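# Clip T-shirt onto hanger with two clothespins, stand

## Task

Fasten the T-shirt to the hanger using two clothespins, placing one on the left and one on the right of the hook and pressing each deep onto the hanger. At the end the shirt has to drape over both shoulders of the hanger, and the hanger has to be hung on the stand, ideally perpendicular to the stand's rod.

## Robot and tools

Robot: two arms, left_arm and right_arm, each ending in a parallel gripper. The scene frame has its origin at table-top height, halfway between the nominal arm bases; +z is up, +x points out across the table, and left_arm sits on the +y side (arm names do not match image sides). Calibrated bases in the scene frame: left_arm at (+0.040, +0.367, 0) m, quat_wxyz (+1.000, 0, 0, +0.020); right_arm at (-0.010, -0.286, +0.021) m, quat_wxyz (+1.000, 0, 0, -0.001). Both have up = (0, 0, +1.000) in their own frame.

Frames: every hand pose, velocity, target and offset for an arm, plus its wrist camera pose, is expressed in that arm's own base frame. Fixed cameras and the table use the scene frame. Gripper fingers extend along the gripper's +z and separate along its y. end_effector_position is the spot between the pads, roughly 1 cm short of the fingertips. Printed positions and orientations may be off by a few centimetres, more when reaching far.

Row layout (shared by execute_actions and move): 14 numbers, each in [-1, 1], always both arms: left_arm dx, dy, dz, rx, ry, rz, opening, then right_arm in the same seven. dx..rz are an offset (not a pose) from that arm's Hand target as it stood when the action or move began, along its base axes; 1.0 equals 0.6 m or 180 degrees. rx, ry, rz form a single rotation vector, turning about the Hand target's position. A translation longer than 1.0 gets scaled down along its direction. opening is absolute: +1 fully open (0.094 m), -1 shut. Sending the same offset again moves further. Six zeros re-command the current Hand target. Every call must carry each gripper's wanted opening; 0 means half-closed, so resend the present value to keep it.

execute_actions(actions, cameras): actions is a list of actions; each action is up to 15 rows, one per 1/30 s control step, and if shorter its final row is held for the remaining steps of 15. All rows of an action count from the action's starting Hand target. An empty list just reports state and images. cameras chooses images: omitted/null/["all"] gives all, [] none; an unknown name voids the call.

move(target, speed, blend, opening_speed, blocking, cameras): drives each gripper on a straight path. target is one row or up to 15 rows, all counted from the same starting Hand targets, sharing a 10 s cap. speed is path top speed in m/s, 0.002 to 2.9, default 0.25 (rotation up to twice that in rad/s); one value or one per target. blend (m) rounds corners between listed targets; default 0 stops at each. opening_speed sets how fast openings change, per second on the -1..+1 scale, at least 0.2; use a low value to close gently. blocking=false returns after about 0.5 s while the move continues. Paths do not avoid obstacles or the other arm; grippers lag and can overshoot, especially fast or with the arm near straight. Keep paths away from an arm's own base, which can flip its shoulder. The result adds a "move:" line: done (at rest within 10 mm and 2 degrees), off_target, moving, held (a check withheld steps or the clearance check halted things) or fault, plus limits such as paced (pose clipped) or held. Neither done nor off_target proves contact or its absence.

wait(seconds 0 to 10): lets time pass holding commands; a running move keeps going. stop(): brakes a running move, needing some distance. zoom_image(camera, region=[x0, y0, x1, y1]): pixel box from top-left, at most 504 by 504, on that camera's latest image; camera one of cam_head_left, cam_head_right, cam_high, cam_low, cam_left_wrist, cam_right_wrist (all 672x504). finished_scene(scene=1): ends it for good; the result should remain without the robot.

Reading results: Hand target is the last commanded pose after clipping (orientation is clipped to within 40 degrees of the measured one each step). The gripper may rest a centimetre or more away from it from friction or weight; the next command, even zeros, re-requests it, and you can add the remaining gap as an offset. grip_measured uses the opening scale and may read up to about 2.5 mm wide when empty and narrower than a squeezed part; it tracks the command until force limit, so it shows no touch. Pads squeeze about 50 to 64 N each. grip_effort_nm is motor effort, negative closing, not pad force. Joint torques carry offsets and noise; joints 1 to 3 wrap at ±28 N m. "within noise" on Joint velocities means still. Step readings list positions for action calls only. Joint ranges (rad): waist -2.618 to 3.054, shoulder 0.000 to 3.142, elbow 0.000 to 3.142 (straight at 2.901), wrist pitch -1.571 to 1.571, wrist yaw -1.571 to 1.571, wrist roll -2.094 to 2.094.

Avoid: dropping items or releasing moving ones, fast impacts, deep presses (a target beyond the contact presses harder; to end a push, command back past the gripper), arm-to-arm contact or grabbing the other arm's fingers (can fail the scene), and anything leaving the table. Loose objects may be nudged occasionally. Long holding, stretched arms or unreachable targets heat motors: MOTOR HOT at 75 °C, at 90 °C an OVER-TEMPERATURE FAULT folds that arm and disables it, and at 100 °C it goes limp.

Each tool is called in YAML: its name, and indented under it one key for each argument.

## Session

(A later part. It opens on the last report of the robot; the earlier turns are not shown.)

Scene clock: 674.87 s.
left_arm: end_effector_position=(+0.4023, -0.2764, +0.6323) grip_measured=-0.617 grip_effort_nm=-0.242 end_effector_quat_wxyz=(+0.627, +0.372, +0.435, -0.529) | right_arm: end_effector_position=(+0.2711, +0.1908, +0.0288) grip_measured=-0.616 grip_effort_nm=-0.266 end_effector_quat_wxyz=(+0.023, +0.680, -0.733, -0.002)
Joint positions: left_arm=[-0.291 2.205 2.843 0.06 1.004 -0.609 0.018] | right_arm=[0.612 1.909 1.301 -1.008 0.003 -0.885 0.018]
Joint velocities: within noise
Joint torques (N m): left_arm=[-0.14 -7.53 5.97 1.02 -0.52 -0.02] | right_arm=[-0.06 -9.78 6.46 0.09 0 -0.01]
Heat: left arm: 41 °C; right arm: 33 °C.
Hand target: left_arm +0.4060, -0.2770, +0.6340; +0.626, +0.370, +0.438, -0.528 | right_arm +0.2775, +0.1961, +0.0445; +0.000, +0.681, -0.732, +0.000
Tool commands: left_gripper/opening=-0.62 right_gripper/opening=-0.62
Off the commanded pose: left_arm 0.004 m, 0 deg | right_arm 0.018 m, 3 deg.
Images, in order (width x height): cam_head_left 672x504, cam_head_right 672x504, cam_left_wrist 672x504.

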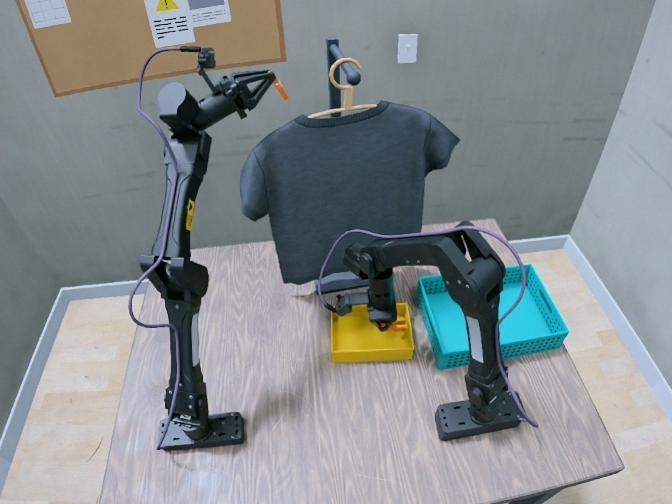

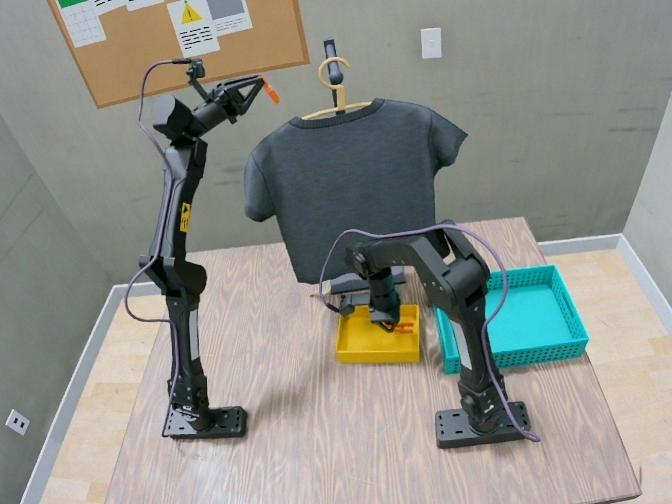

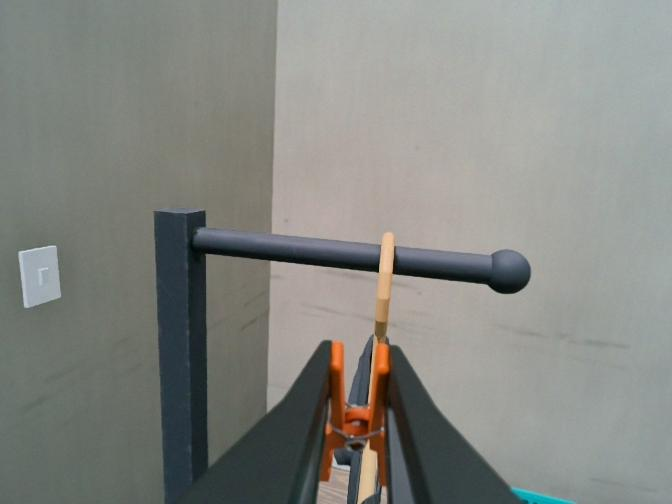

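move:
  target: [-0.0362, 0.0115, -0.0273, 0, 0, 0, -0.64, 0.2375, -0.1602, 0.8092, 0.6036, -0.1012, -0.0401, -0.62]
  speed: 0.2
  opening_speed: 0.5
  cameras: ["all"]

zoom_image:
  camera: "cam_high"
  region: [360, 30, 430, 130]

zoom_image:
  camera: "cam_head_left"
  region: [250, 70, 350, 150]

zoom_image:
  camera: "cam_left_wrist"
  region: [290, 300, 430, 504]

Scene clock: 712.20 s.
left_arm: end_effector_position=(+0.4055, -0.2774, +0.5960) grip_measured=-0.631 grip_effort_nm=-0.530 end_effector_quat_wxyz=(+0.606, +0.359, +0.463, -0.537) | right_arm: end_effector_position=(+0.4139, +0.1028, +0.5340) grip_measured=-0.616 grip_effort_nm=-0.261 end_effector_quat_wxyz=(+0.553, -0.454, +0.543, +0.439)
Joint positions: left_arm=[-0.291 1.963 2.296 0.289 1.004 -0.609 0.017] | right_arm=[-0.19 2.146 2.835 -0.801 -1.557 -0.137 0.018]
Joint velocities: within noise
Joint torques (N m): left_arm=[0.09 -11.07 4.81 1.49 -0.24 0.01] | right_arm=[-0.27 -7.53 4.01 1.39 -0.06 0.1]
Heat: left arm: 40 °C; right arm: 33 °C.
Hand target: left_arm +0.3842, -0.2701, +0.6176; +0.626, +0.370, +0.438, -0.528 | right_arm +0.4201, +0.0999, +0.5299; +0.650, -0.349, +0.454, +0.500
Off the commanded pose: left_arm 0.031 m, 4 deg | right_arm 0.008 m, 20 deg.
move: off_target (left_arm, right_arm)

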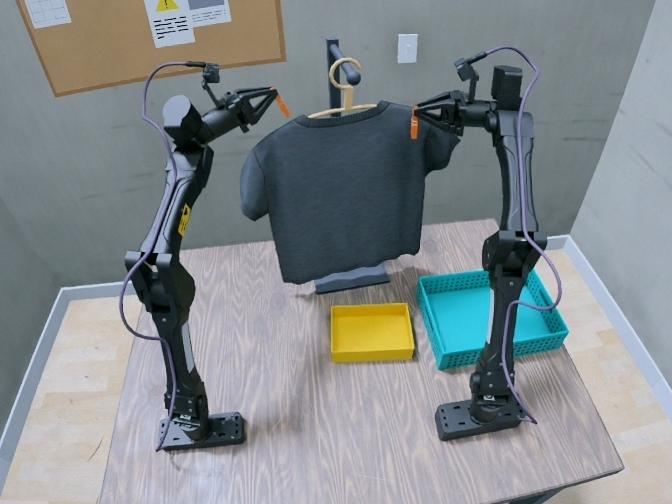

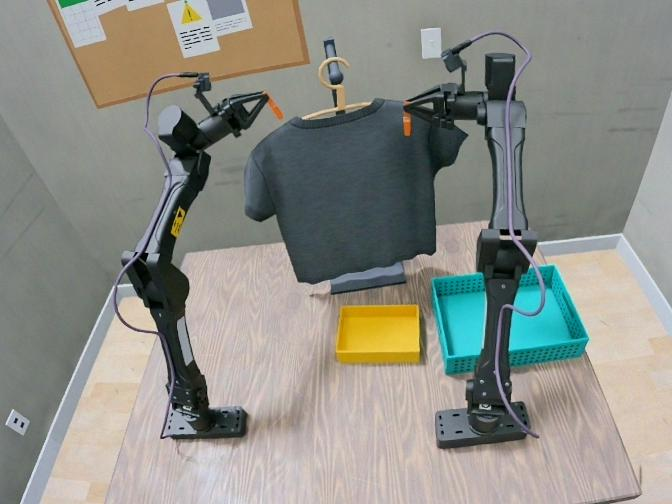

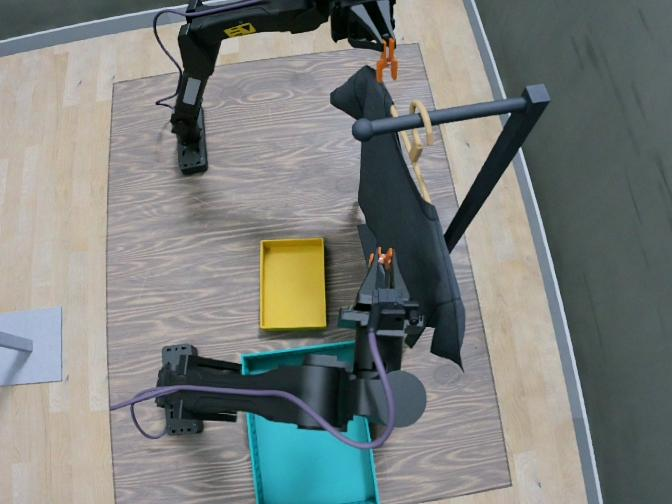

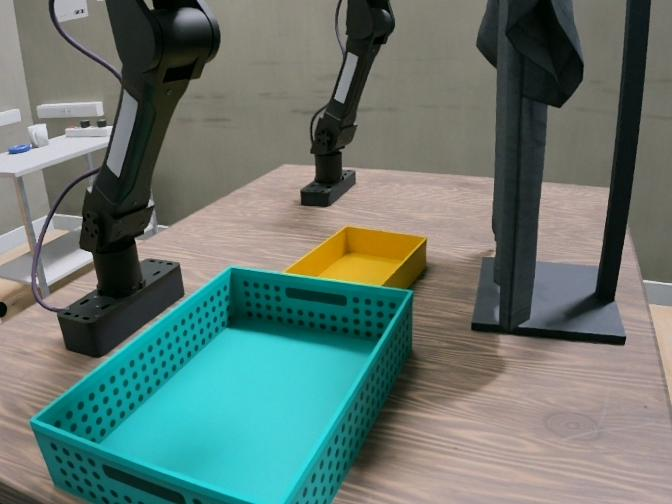

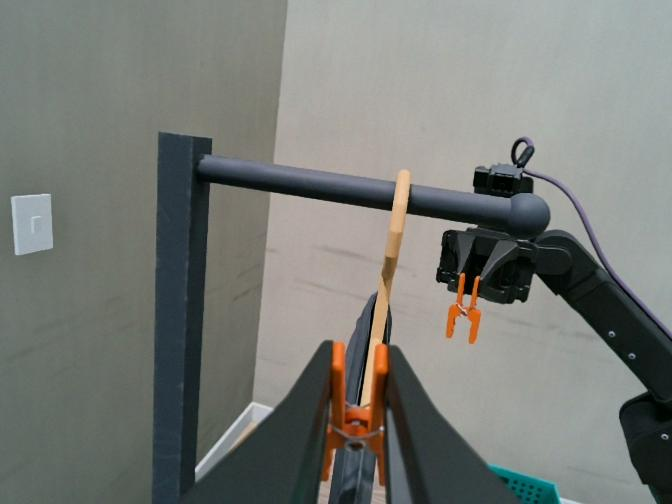

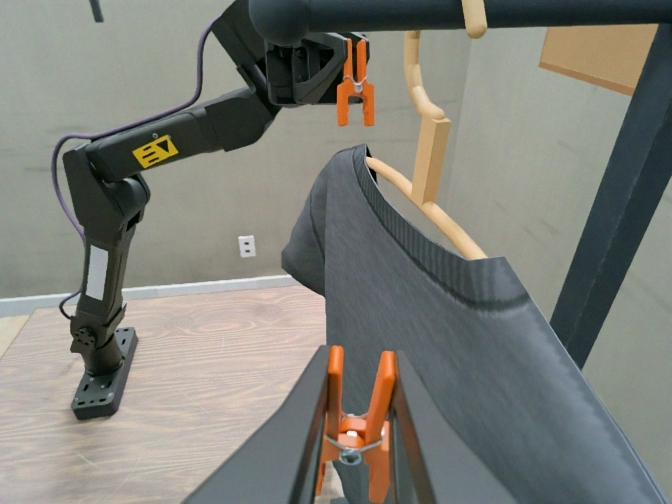

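Scaled by 5.040 from the camera's 672x504 image, which has a finer 960x720 frame.

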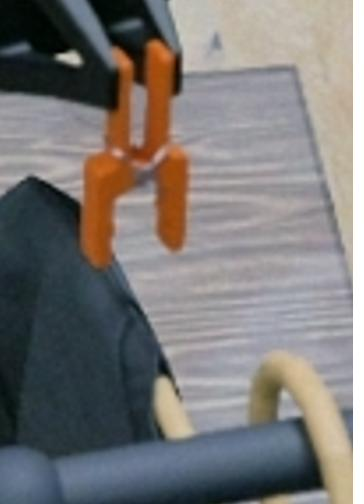

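Scaled by 5.040 from the camera's 672x504 image, which has a finer 960x720 frame.

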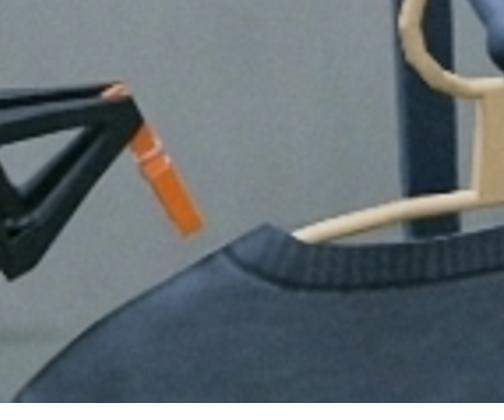

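Scaled by 2.471 from the camera's 672x504 image, which has a finer 960x720 frame.

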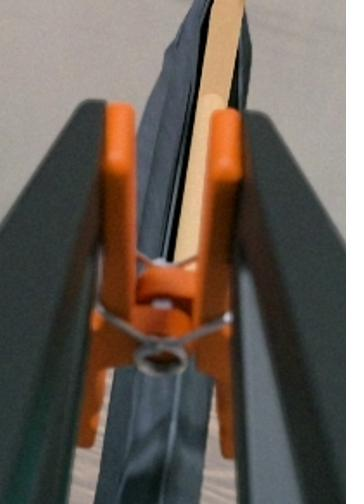

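move:
  target: [-0.0002, -0.0085, -0.0252, 0, 0, 0, -0.68, 0, 0, 0, 0, 0, 0, -0.62]
  speed: 0.06
  opening_speed: 0.5
  cameras: ["cam_left_wrist", "cam_right_wrist", "cam_head_left", "cam_high"]

zoom_image:
  camera: "cam_right_wrist"
  region: [270, 20, 530, 280]

zoom_image:
  camera: "cam_left_wrist"
  region: [290, 300, 430, 504]

zoom_image:
  camera: "cam_high"
  region: [360, 30, 430, 130]

Scene clock: 730.67 s.
left_arm: end_effector_position=(+0.4057, -0.2782, +0.5799) grip_measured=-0.678 grip_effort_nm=-0.960 end_effector_quat_wxyz=(+0.606, +0.361, +0.465, -0.535) | right_arm: end_effector_position=(+0.4140, +0.1027, +0.5345) grip_measured=-0.616 grip_effort_nm=-0.271 end_effector_quat_wxyz=(+0.554, -0.454, +0.543, +0.439)
Joint positions: left_arm=[-0.292 1.916 2.161 0.366 1.004 -0.597 0.015] | right_arm=[-0.19 2.146 2.835 -0.795 -1.556 -0.132 0.018]
Joint velocities: left_arm=[-0.012 -0.002 0.012 0.007 -0.051 0.022 -0.004] | right_arm=[within noise]
Joint torques (N m): left_arm=[-0.91 -11.02 5.39 1.52 -0.37 0.05] | right_arm=[-0.21 -7.62 3.45 1.37 -0.05 0.07]
Heat: left arm: 42 °C; right arm: 34 °C.
Hand target: left_arm +0.3843, -0.2751, +0.6024; +0.626, +0.370, +0.438, -0.528 | right_arm +0.4201, +0.0999, +0.5299; +0.650, -0.349, +0.454, +0.500
Off the commanded pose: left_arm 0.031 m, 4 deg | right_arm 0.008 m, 20 deg.
move: off_target (left_arm, right_arm)
Images, in order (width x height): cam_head_left 672x504, cam_high 672x504, cam_left_wrist 672x504, cam_right_wrist 672x504.

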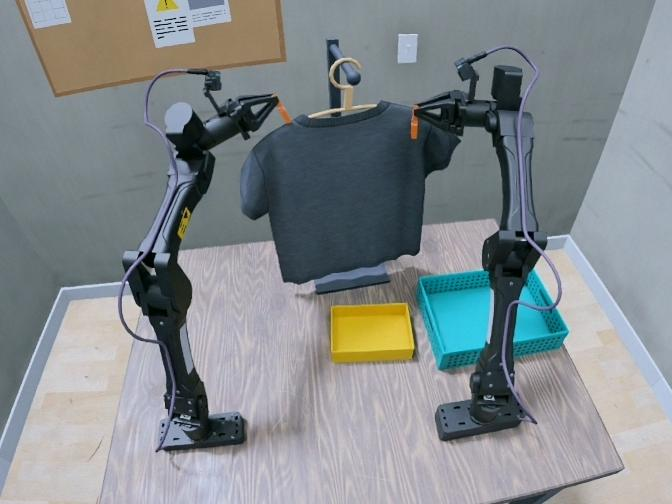

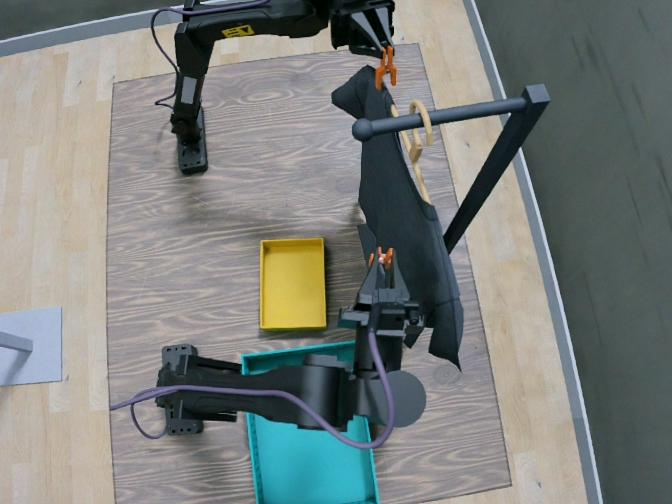

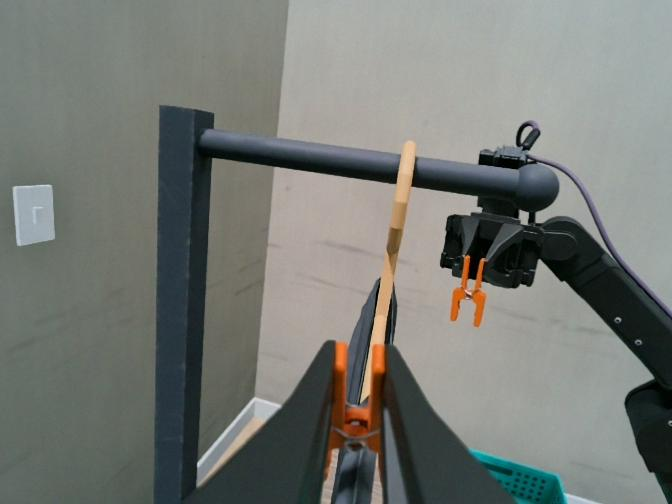

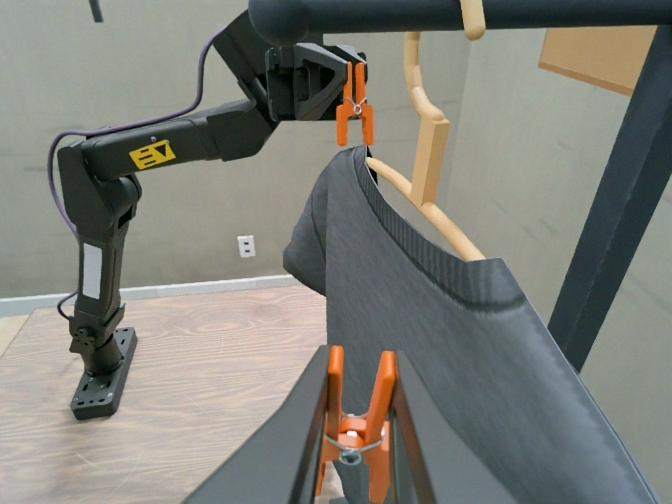

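Scaled by 1.938 from the camera's 672x504 image, which has a finer 960x720 frame.

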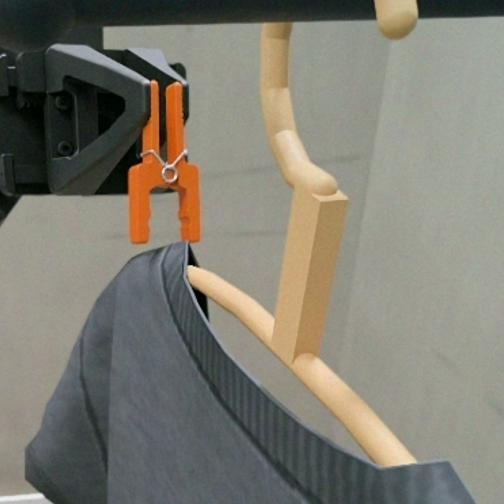

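Scaled by 2.471 from the camera's 672x504 image, which has a finer 960x720 frame.

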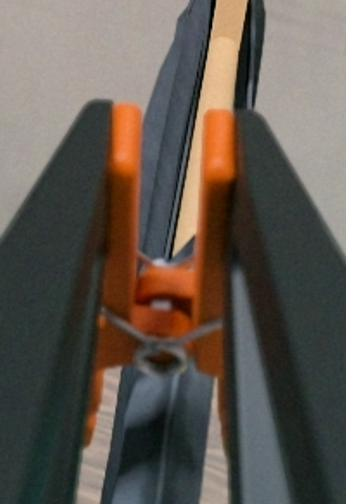

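Scaled by 5.040 from the camera's 672x504 image, which has a finer 960x720 frame.

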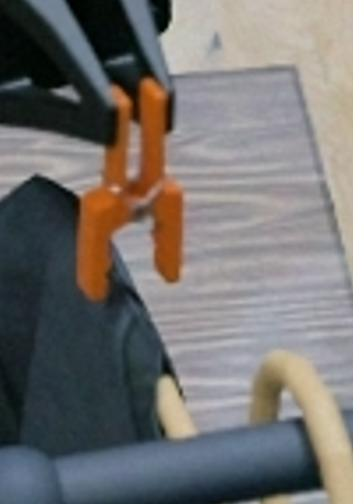

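move:
  target: [-0.0002, -0.0133, -0.0394, 0, 0, 0, -0.68, 0, 0, 0, 0, 0, 0, -0.62]
  speed: 0.06

Scene clock: 755.20 s.
left_arm: end_effector_position=(+0.4027, -0.2873, +0.5555) grip_measured=-0.677 grip_effort_nm=-0.950 end_effector_quat_wxyz=(+0.603, +0.364, +0.464, -0.536) | right_arm: end_effector_position=(+0.4140, +0.1027, +0.5345) grip_measured=-0.616 grip_effort_nm=-0.271 end_effector_quat_wxyz=(+0.554, -0.454, +0.543, +0.439)
Joint positions: left_arm=[-0.315 1.87 2 0.463 0.996 -0.575 0.015] | right_arm=[-0.19 2.146 2.835 -0.794 -1.556 -0.131 0.018]
Joint velocities: within noise
Joint torques (N m): left_arm=[-0.65 -10.73 5.52 1.48 -0.45 0.1] | right_arm=[-0.31 -7.88 3.41 1.32 -0.04 0.07]
Heat: left arm: 45 °C; right arm: 35 °C.
Hand target: left_arm +0.3841, -0.2831, +0.5789; +0.626, +0.370, +0.438, -0.528 | right_arm +0.4201, +0.0999, +0.5299; +0.650, -0.349, +0.454, +0.500
Off the commanded pose: left_arm 0.030 m, 4 deg | right_arm 0.008 m, 20 deg.
move: off_target (left_arm, right_arm)

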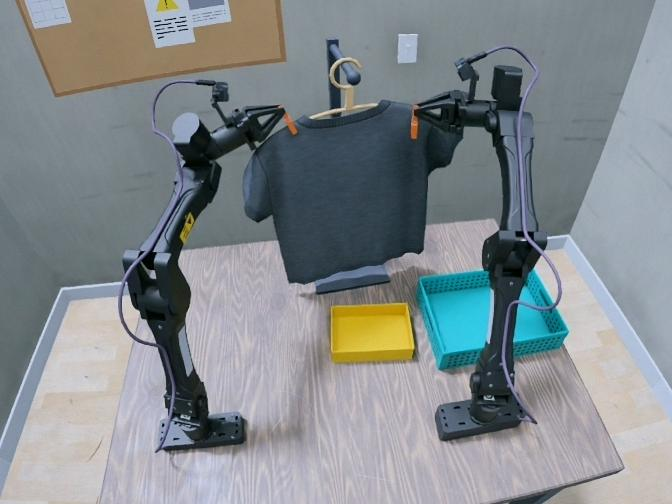

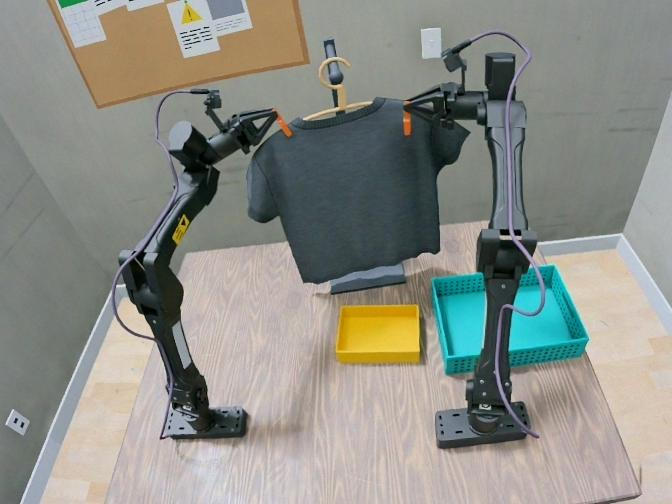

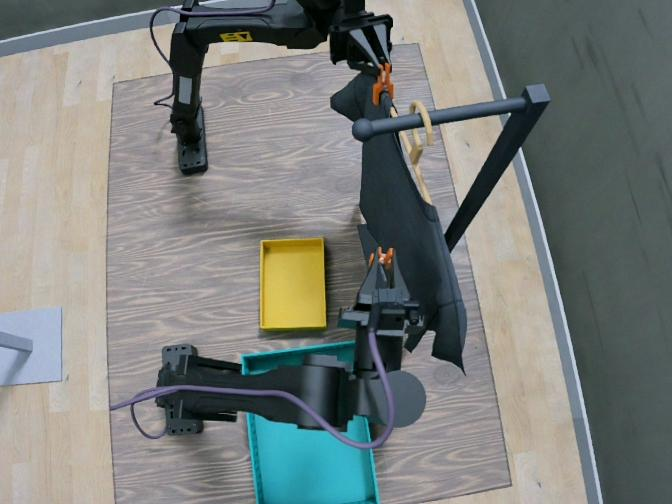

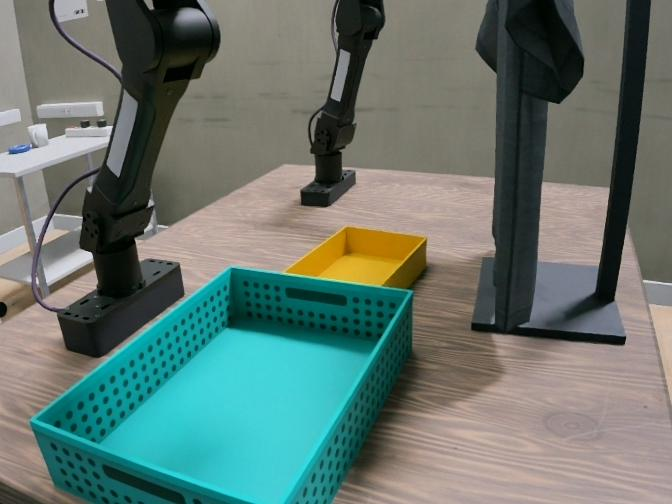

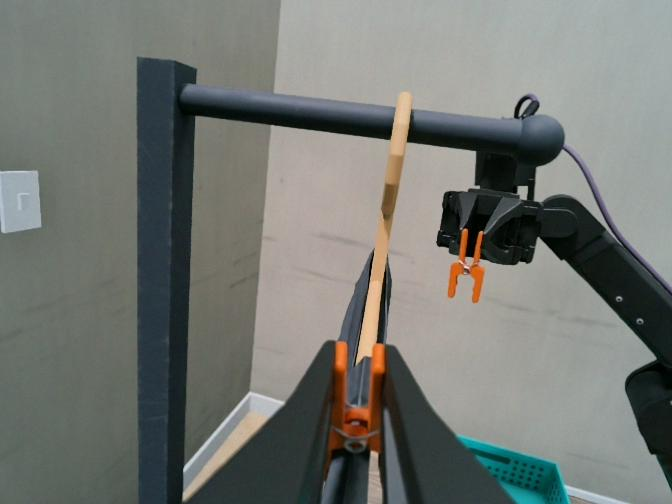

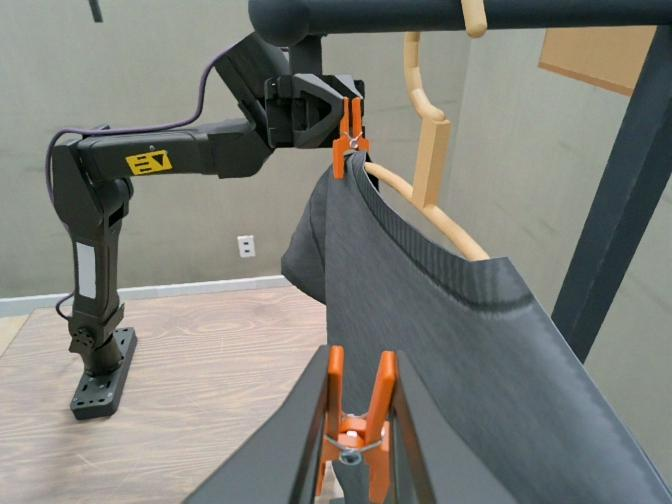

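zoom_image:
  camera: "cam_right_wrist"
  region: [270, 60, 470, 260]

zoom_image:
  camera: "cam_high"
  region: [340, 40, 460, 160]

zoom_image:
  camera: "cam_left_wrist"
  region: [280, 240, 440, 504]

zoom_image:
  camera: "cam_head_left"
  region: [240, 80, 340, 160]

Scaled by 2.520 from the camera's 672x504 image, which has a finer 960x720 frame.

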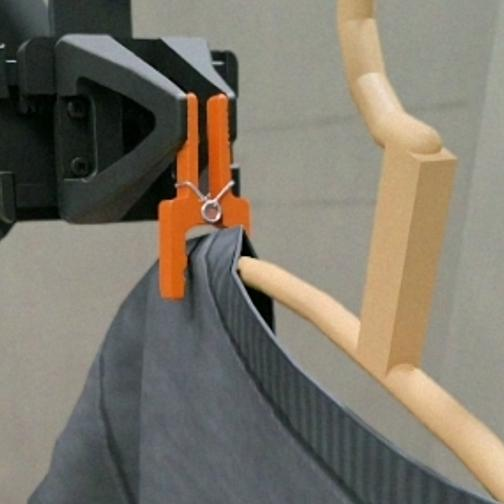

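Scaled by 4.200 from the camera's 672x504 image, which has a finer 960x720 frame.

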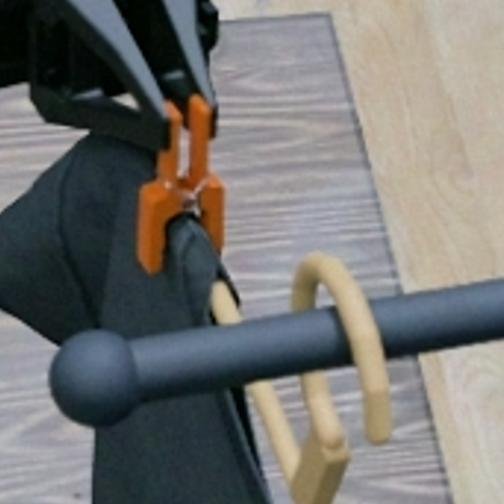

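Scaled by 1.909 from the camera's 672x504 image, which has a finer 960x720 frame.

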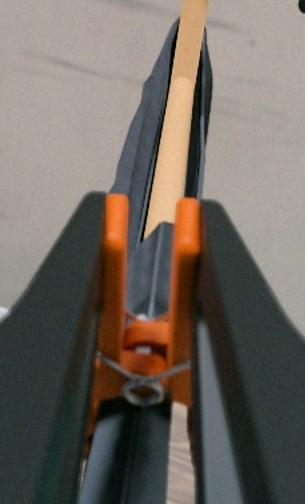

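Scaled by 5.040 from the camera's 672x504 image, which has a finer 960x720 frame.

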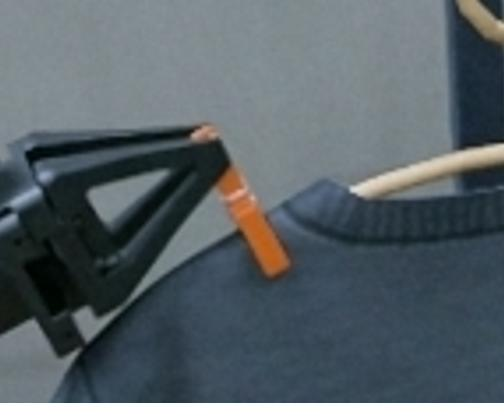

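move:
  target: [0, 0, 0, 0, 0, 0, -0.1, 0, 0, 0, 0, 0, 0, -0.62]
  speed: 0.05
  opening_speed: 0.35

zoom_image:
  camera: "cam_right_wrist"
  region: [270, 60, 470, 260]

zoom_image:
  camera: "cam_high"
  region: [340, 40, 460, 160]

Scene clock: 778.97 s.
left_arm: end_effector_position=(+0.4027, -0.2871, +0.5563) grip_measured=-0.102 grip_effort_nm=0.056 end_effector_quat_wxyz=(+0.605, +0.364, +0.463, -0.536) | right_arm: end_effector_position=(+0.4140, +0.1027, +0.5346) grip_measured=-0.616 grip_effort_nm=-0.271 end_effector_quat_wxyz=(+0.554, -0.454, +0.543, +0.439)
Joint positions: left_arm=[-0.315 1.87 2 0.467 0.994 -0.575 0.042] | right_arm=[-0.19 2.146 2.835 -0.793 -1.556 -0.131 0.018]
Joint velocities: within noise
Joint torques (N m): left_arm=[-0.61 -10.7 5.75 1.48 -0.43 0.11] | right_arm=[-0.42 -7.84 3.49 1.36 -0.05 0.04]
Heat: left arm: 42 °C; right arm: 36 °C.
Hand target: left_arm +0.3841, -0.2831, +0.5789; +0.626, +0.370, +0.438, -0.528 | right_arm +0.4201, +0.0999, +0.5299; +0.650, -0.349, +0.454, +0.500
Off the commanded pose: left_arm 0.030 m, 4 deg | right_arm 0.008 m, 20 deg.
move: off_target (left_arm, right_arm)

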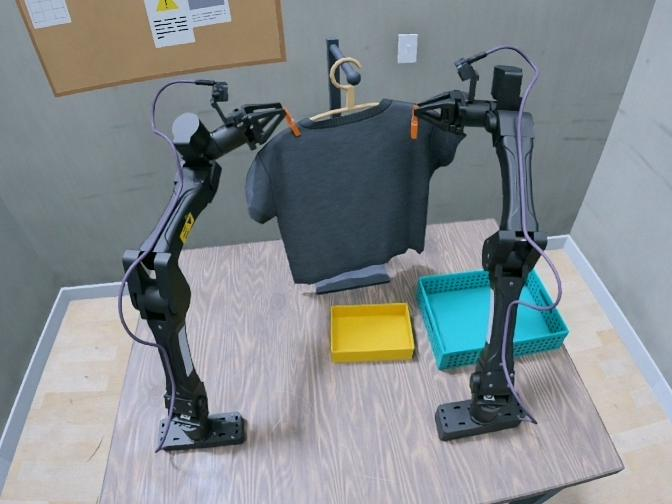

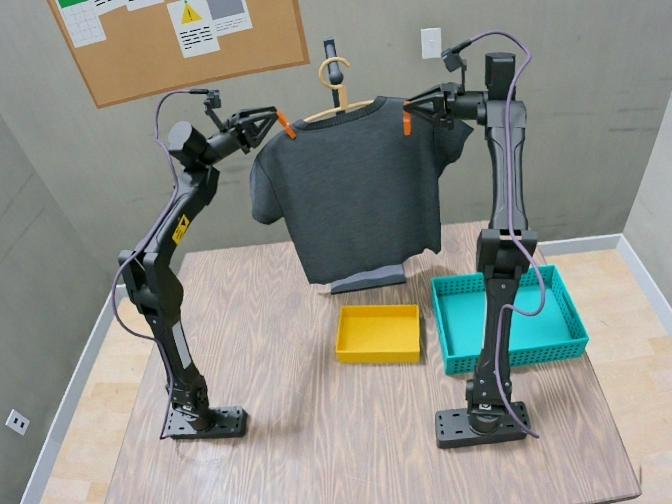

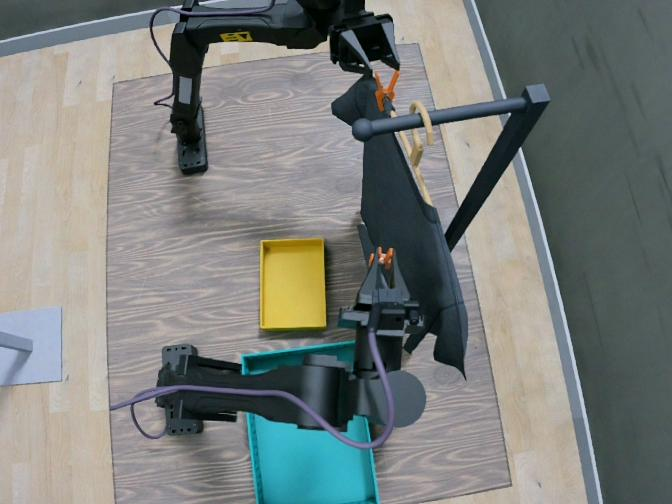

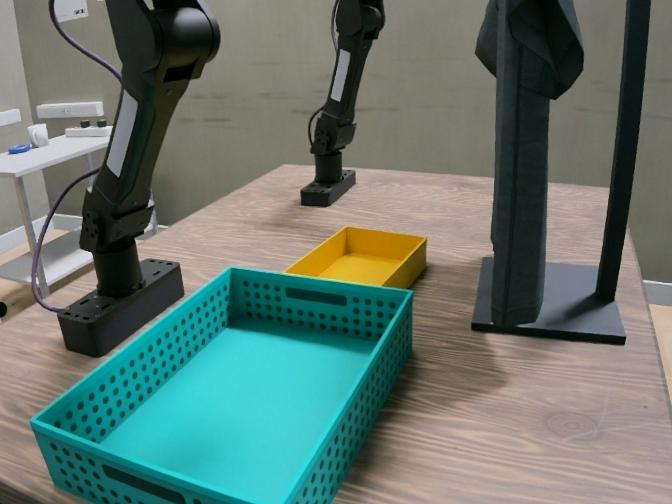

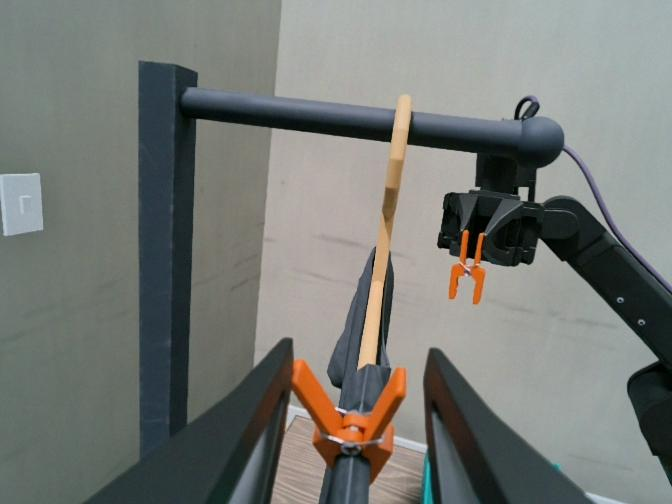

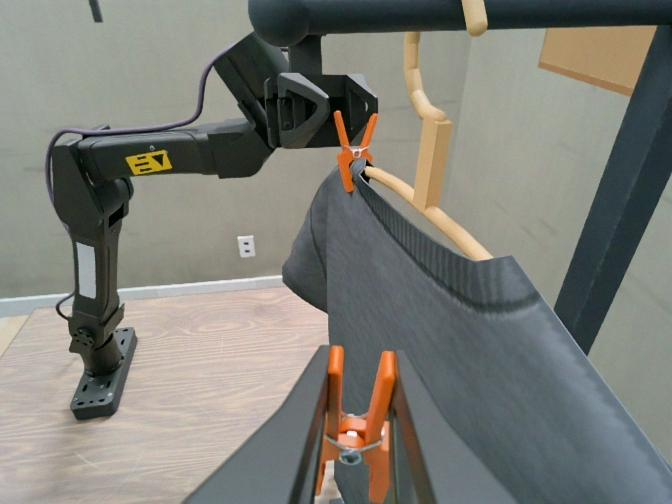

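Scaled by 2.520 from the camera's 672x504 image, which has a finer 960x720 frame.

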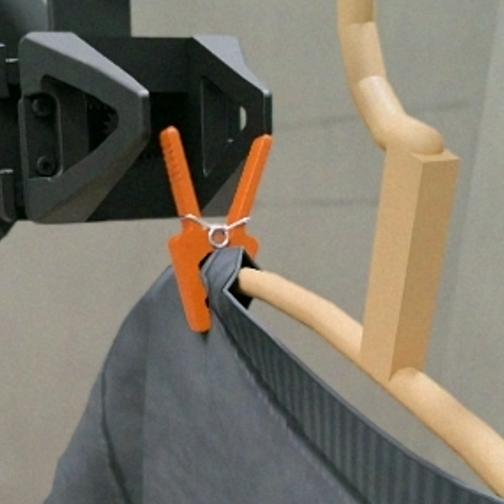

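Scaled by 4.200 from the camera's 672x504 image, which has a finer 960x720 frame.

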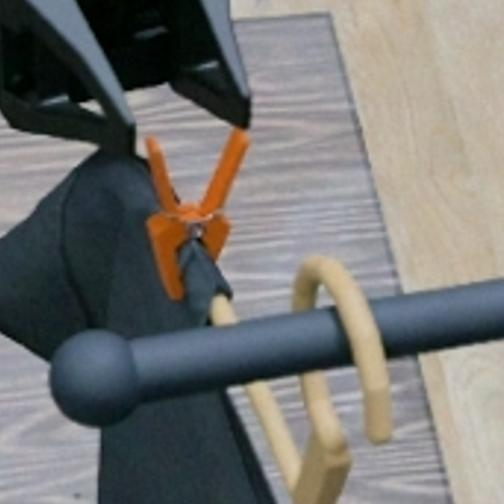

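move:
  target:
    - [0, 0, 0, 0, 0, 0, 0.6, 0, 0, 0, 0, 0, 0, -0.62]
    - [0.0, 0.15, -0.012, 0, 0, 0, 0.6, 0, 0, 0, 0, 0, 0, -0.62]
  speed: [0.05, 0.08]

zoom_image:
  camera: "cam_right_wrist"
  region: [270, 60, 470, 260]

zoom_image:
  camera: "cam_left_wrist"
  region: [240, 140, 540, 440]

Scene clock: 795.23 s.
left_arm: end_effector_position=(+0.4008, -0.1964, +0.5576) grip_measured=+0.598 grip_effort_nm=0.061 end_effector_quat_wxyz=(+0.613, +0.359, +0.455, -0.536) | right_arm: end_effector_position=(+0.4141, +0.1027, +0.5346) grip_measured=-0.616 grip_effort_nm=-0.261 end_effector_quat_wxyz=(+0.554, -0.454, +0.543, +0.438)
Joint positions: left_arm=[-0.086 1.821 1.858 0.879 1.144 -0.92 0.075] | right_arm=[-0.19 2.146 2.835 -0.793 -1.556 -0.131 0.018]
Joint velocities: within noise
Joint torques (N m): left_arm=[0.29 -9.84 5.14 0.99 -0.43 0] | right_arm=[-0.32 -7.77 3.33 1.35 -0.03 0.07]
Heat: left arm: 42 °C; right arm: 36 °C.
Hand target: left_arm +0.3842, -0.1931, +0.5716; +0.626, +0.370, +0.438, -0.528 | right_arm +0.4201, +0.0999, +0.5299; +0.650, -0.349, +0.454, +0.500
Off the commanded pose: left_arm 0.022 m, 3 deg | right_arm 0.008 m, 20 deg.
move: off_target (left_arm, right_arm)

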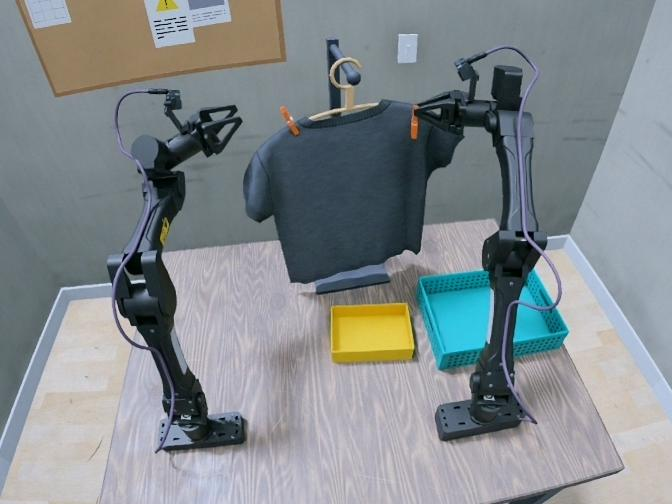

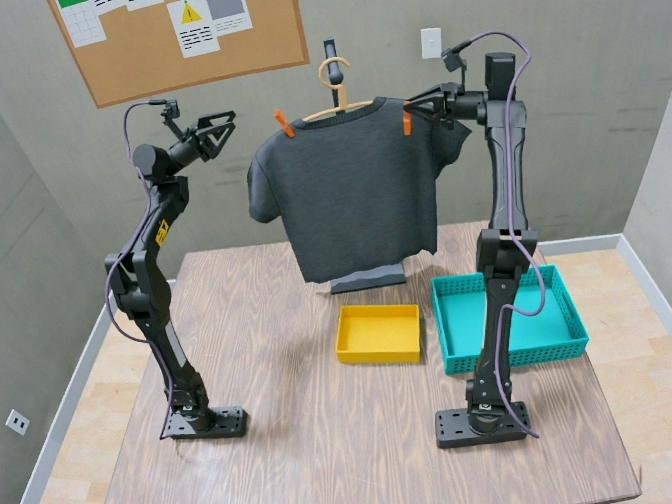

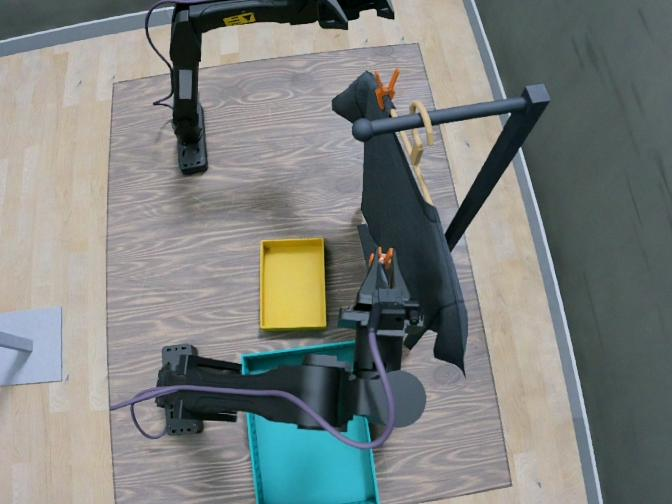

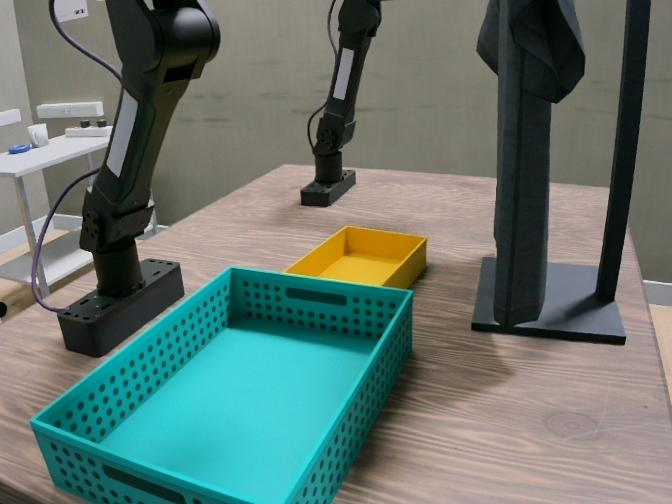

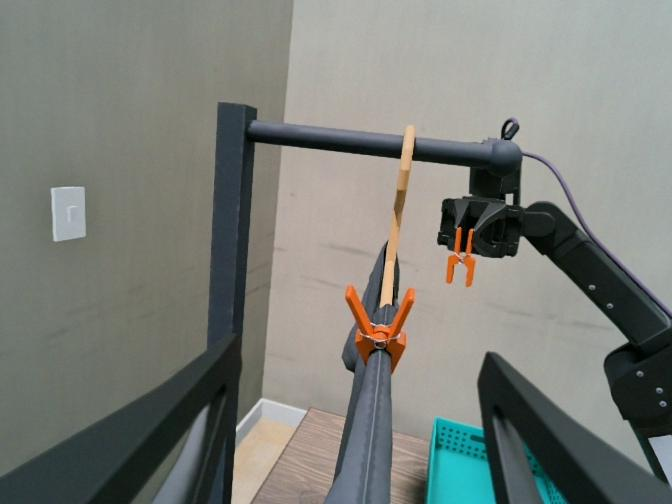

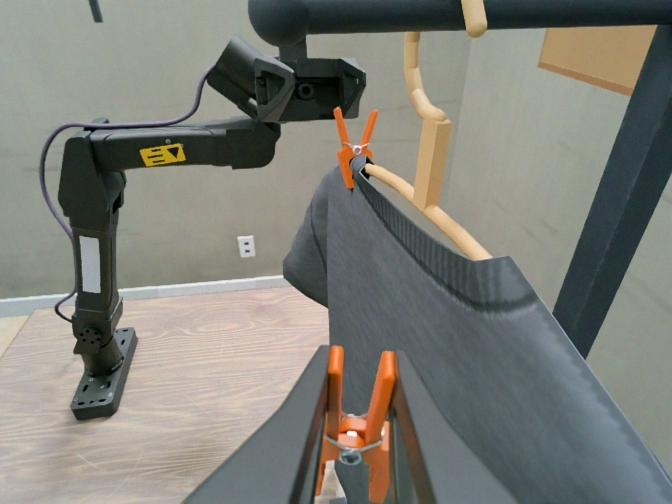

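Scaled by 2.520 from the camera's 672x504 image, which has a finer 960x720 frame.

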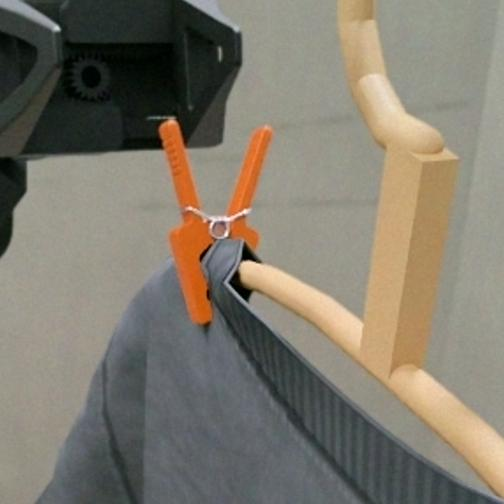

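Scaled by 1.680 from the camera's 672x504 image, which has a finer 960x720 frame.

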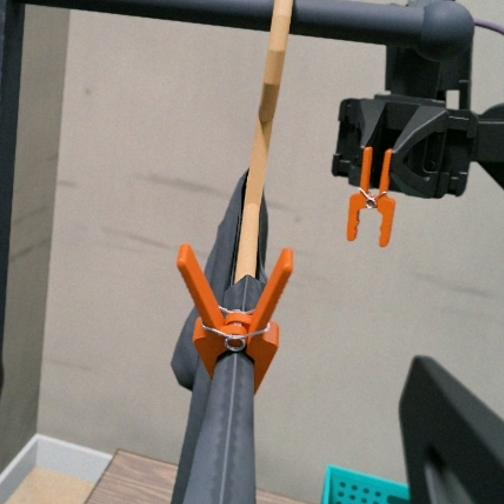

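zoom_image:
  camera: "cam_high"
  region: [330, 50, 480, 170]

zoom_image:
  camera: "cam_head_left"
  region: [240, 50, 480, 230]

Scaled by 3.360 from the camera's 672x504 image, which has a finer 960x720 frame.

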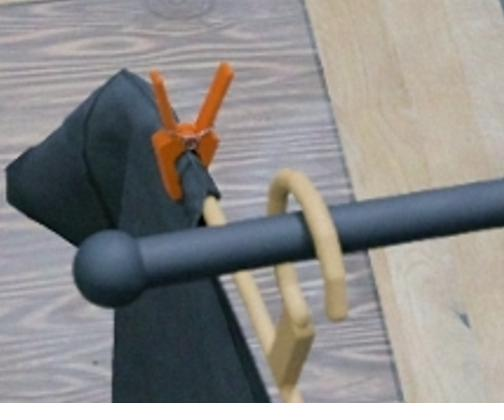

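Scaled by 2.100 from the camera's 672x504 image, which has a finer 960x720 frame.

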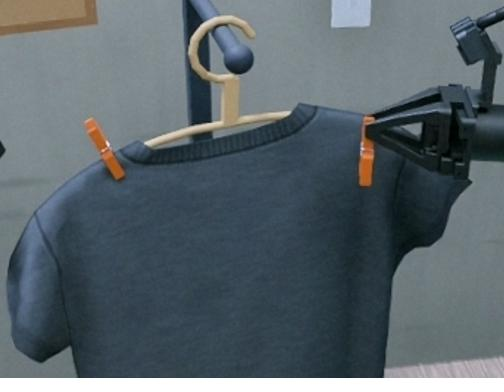

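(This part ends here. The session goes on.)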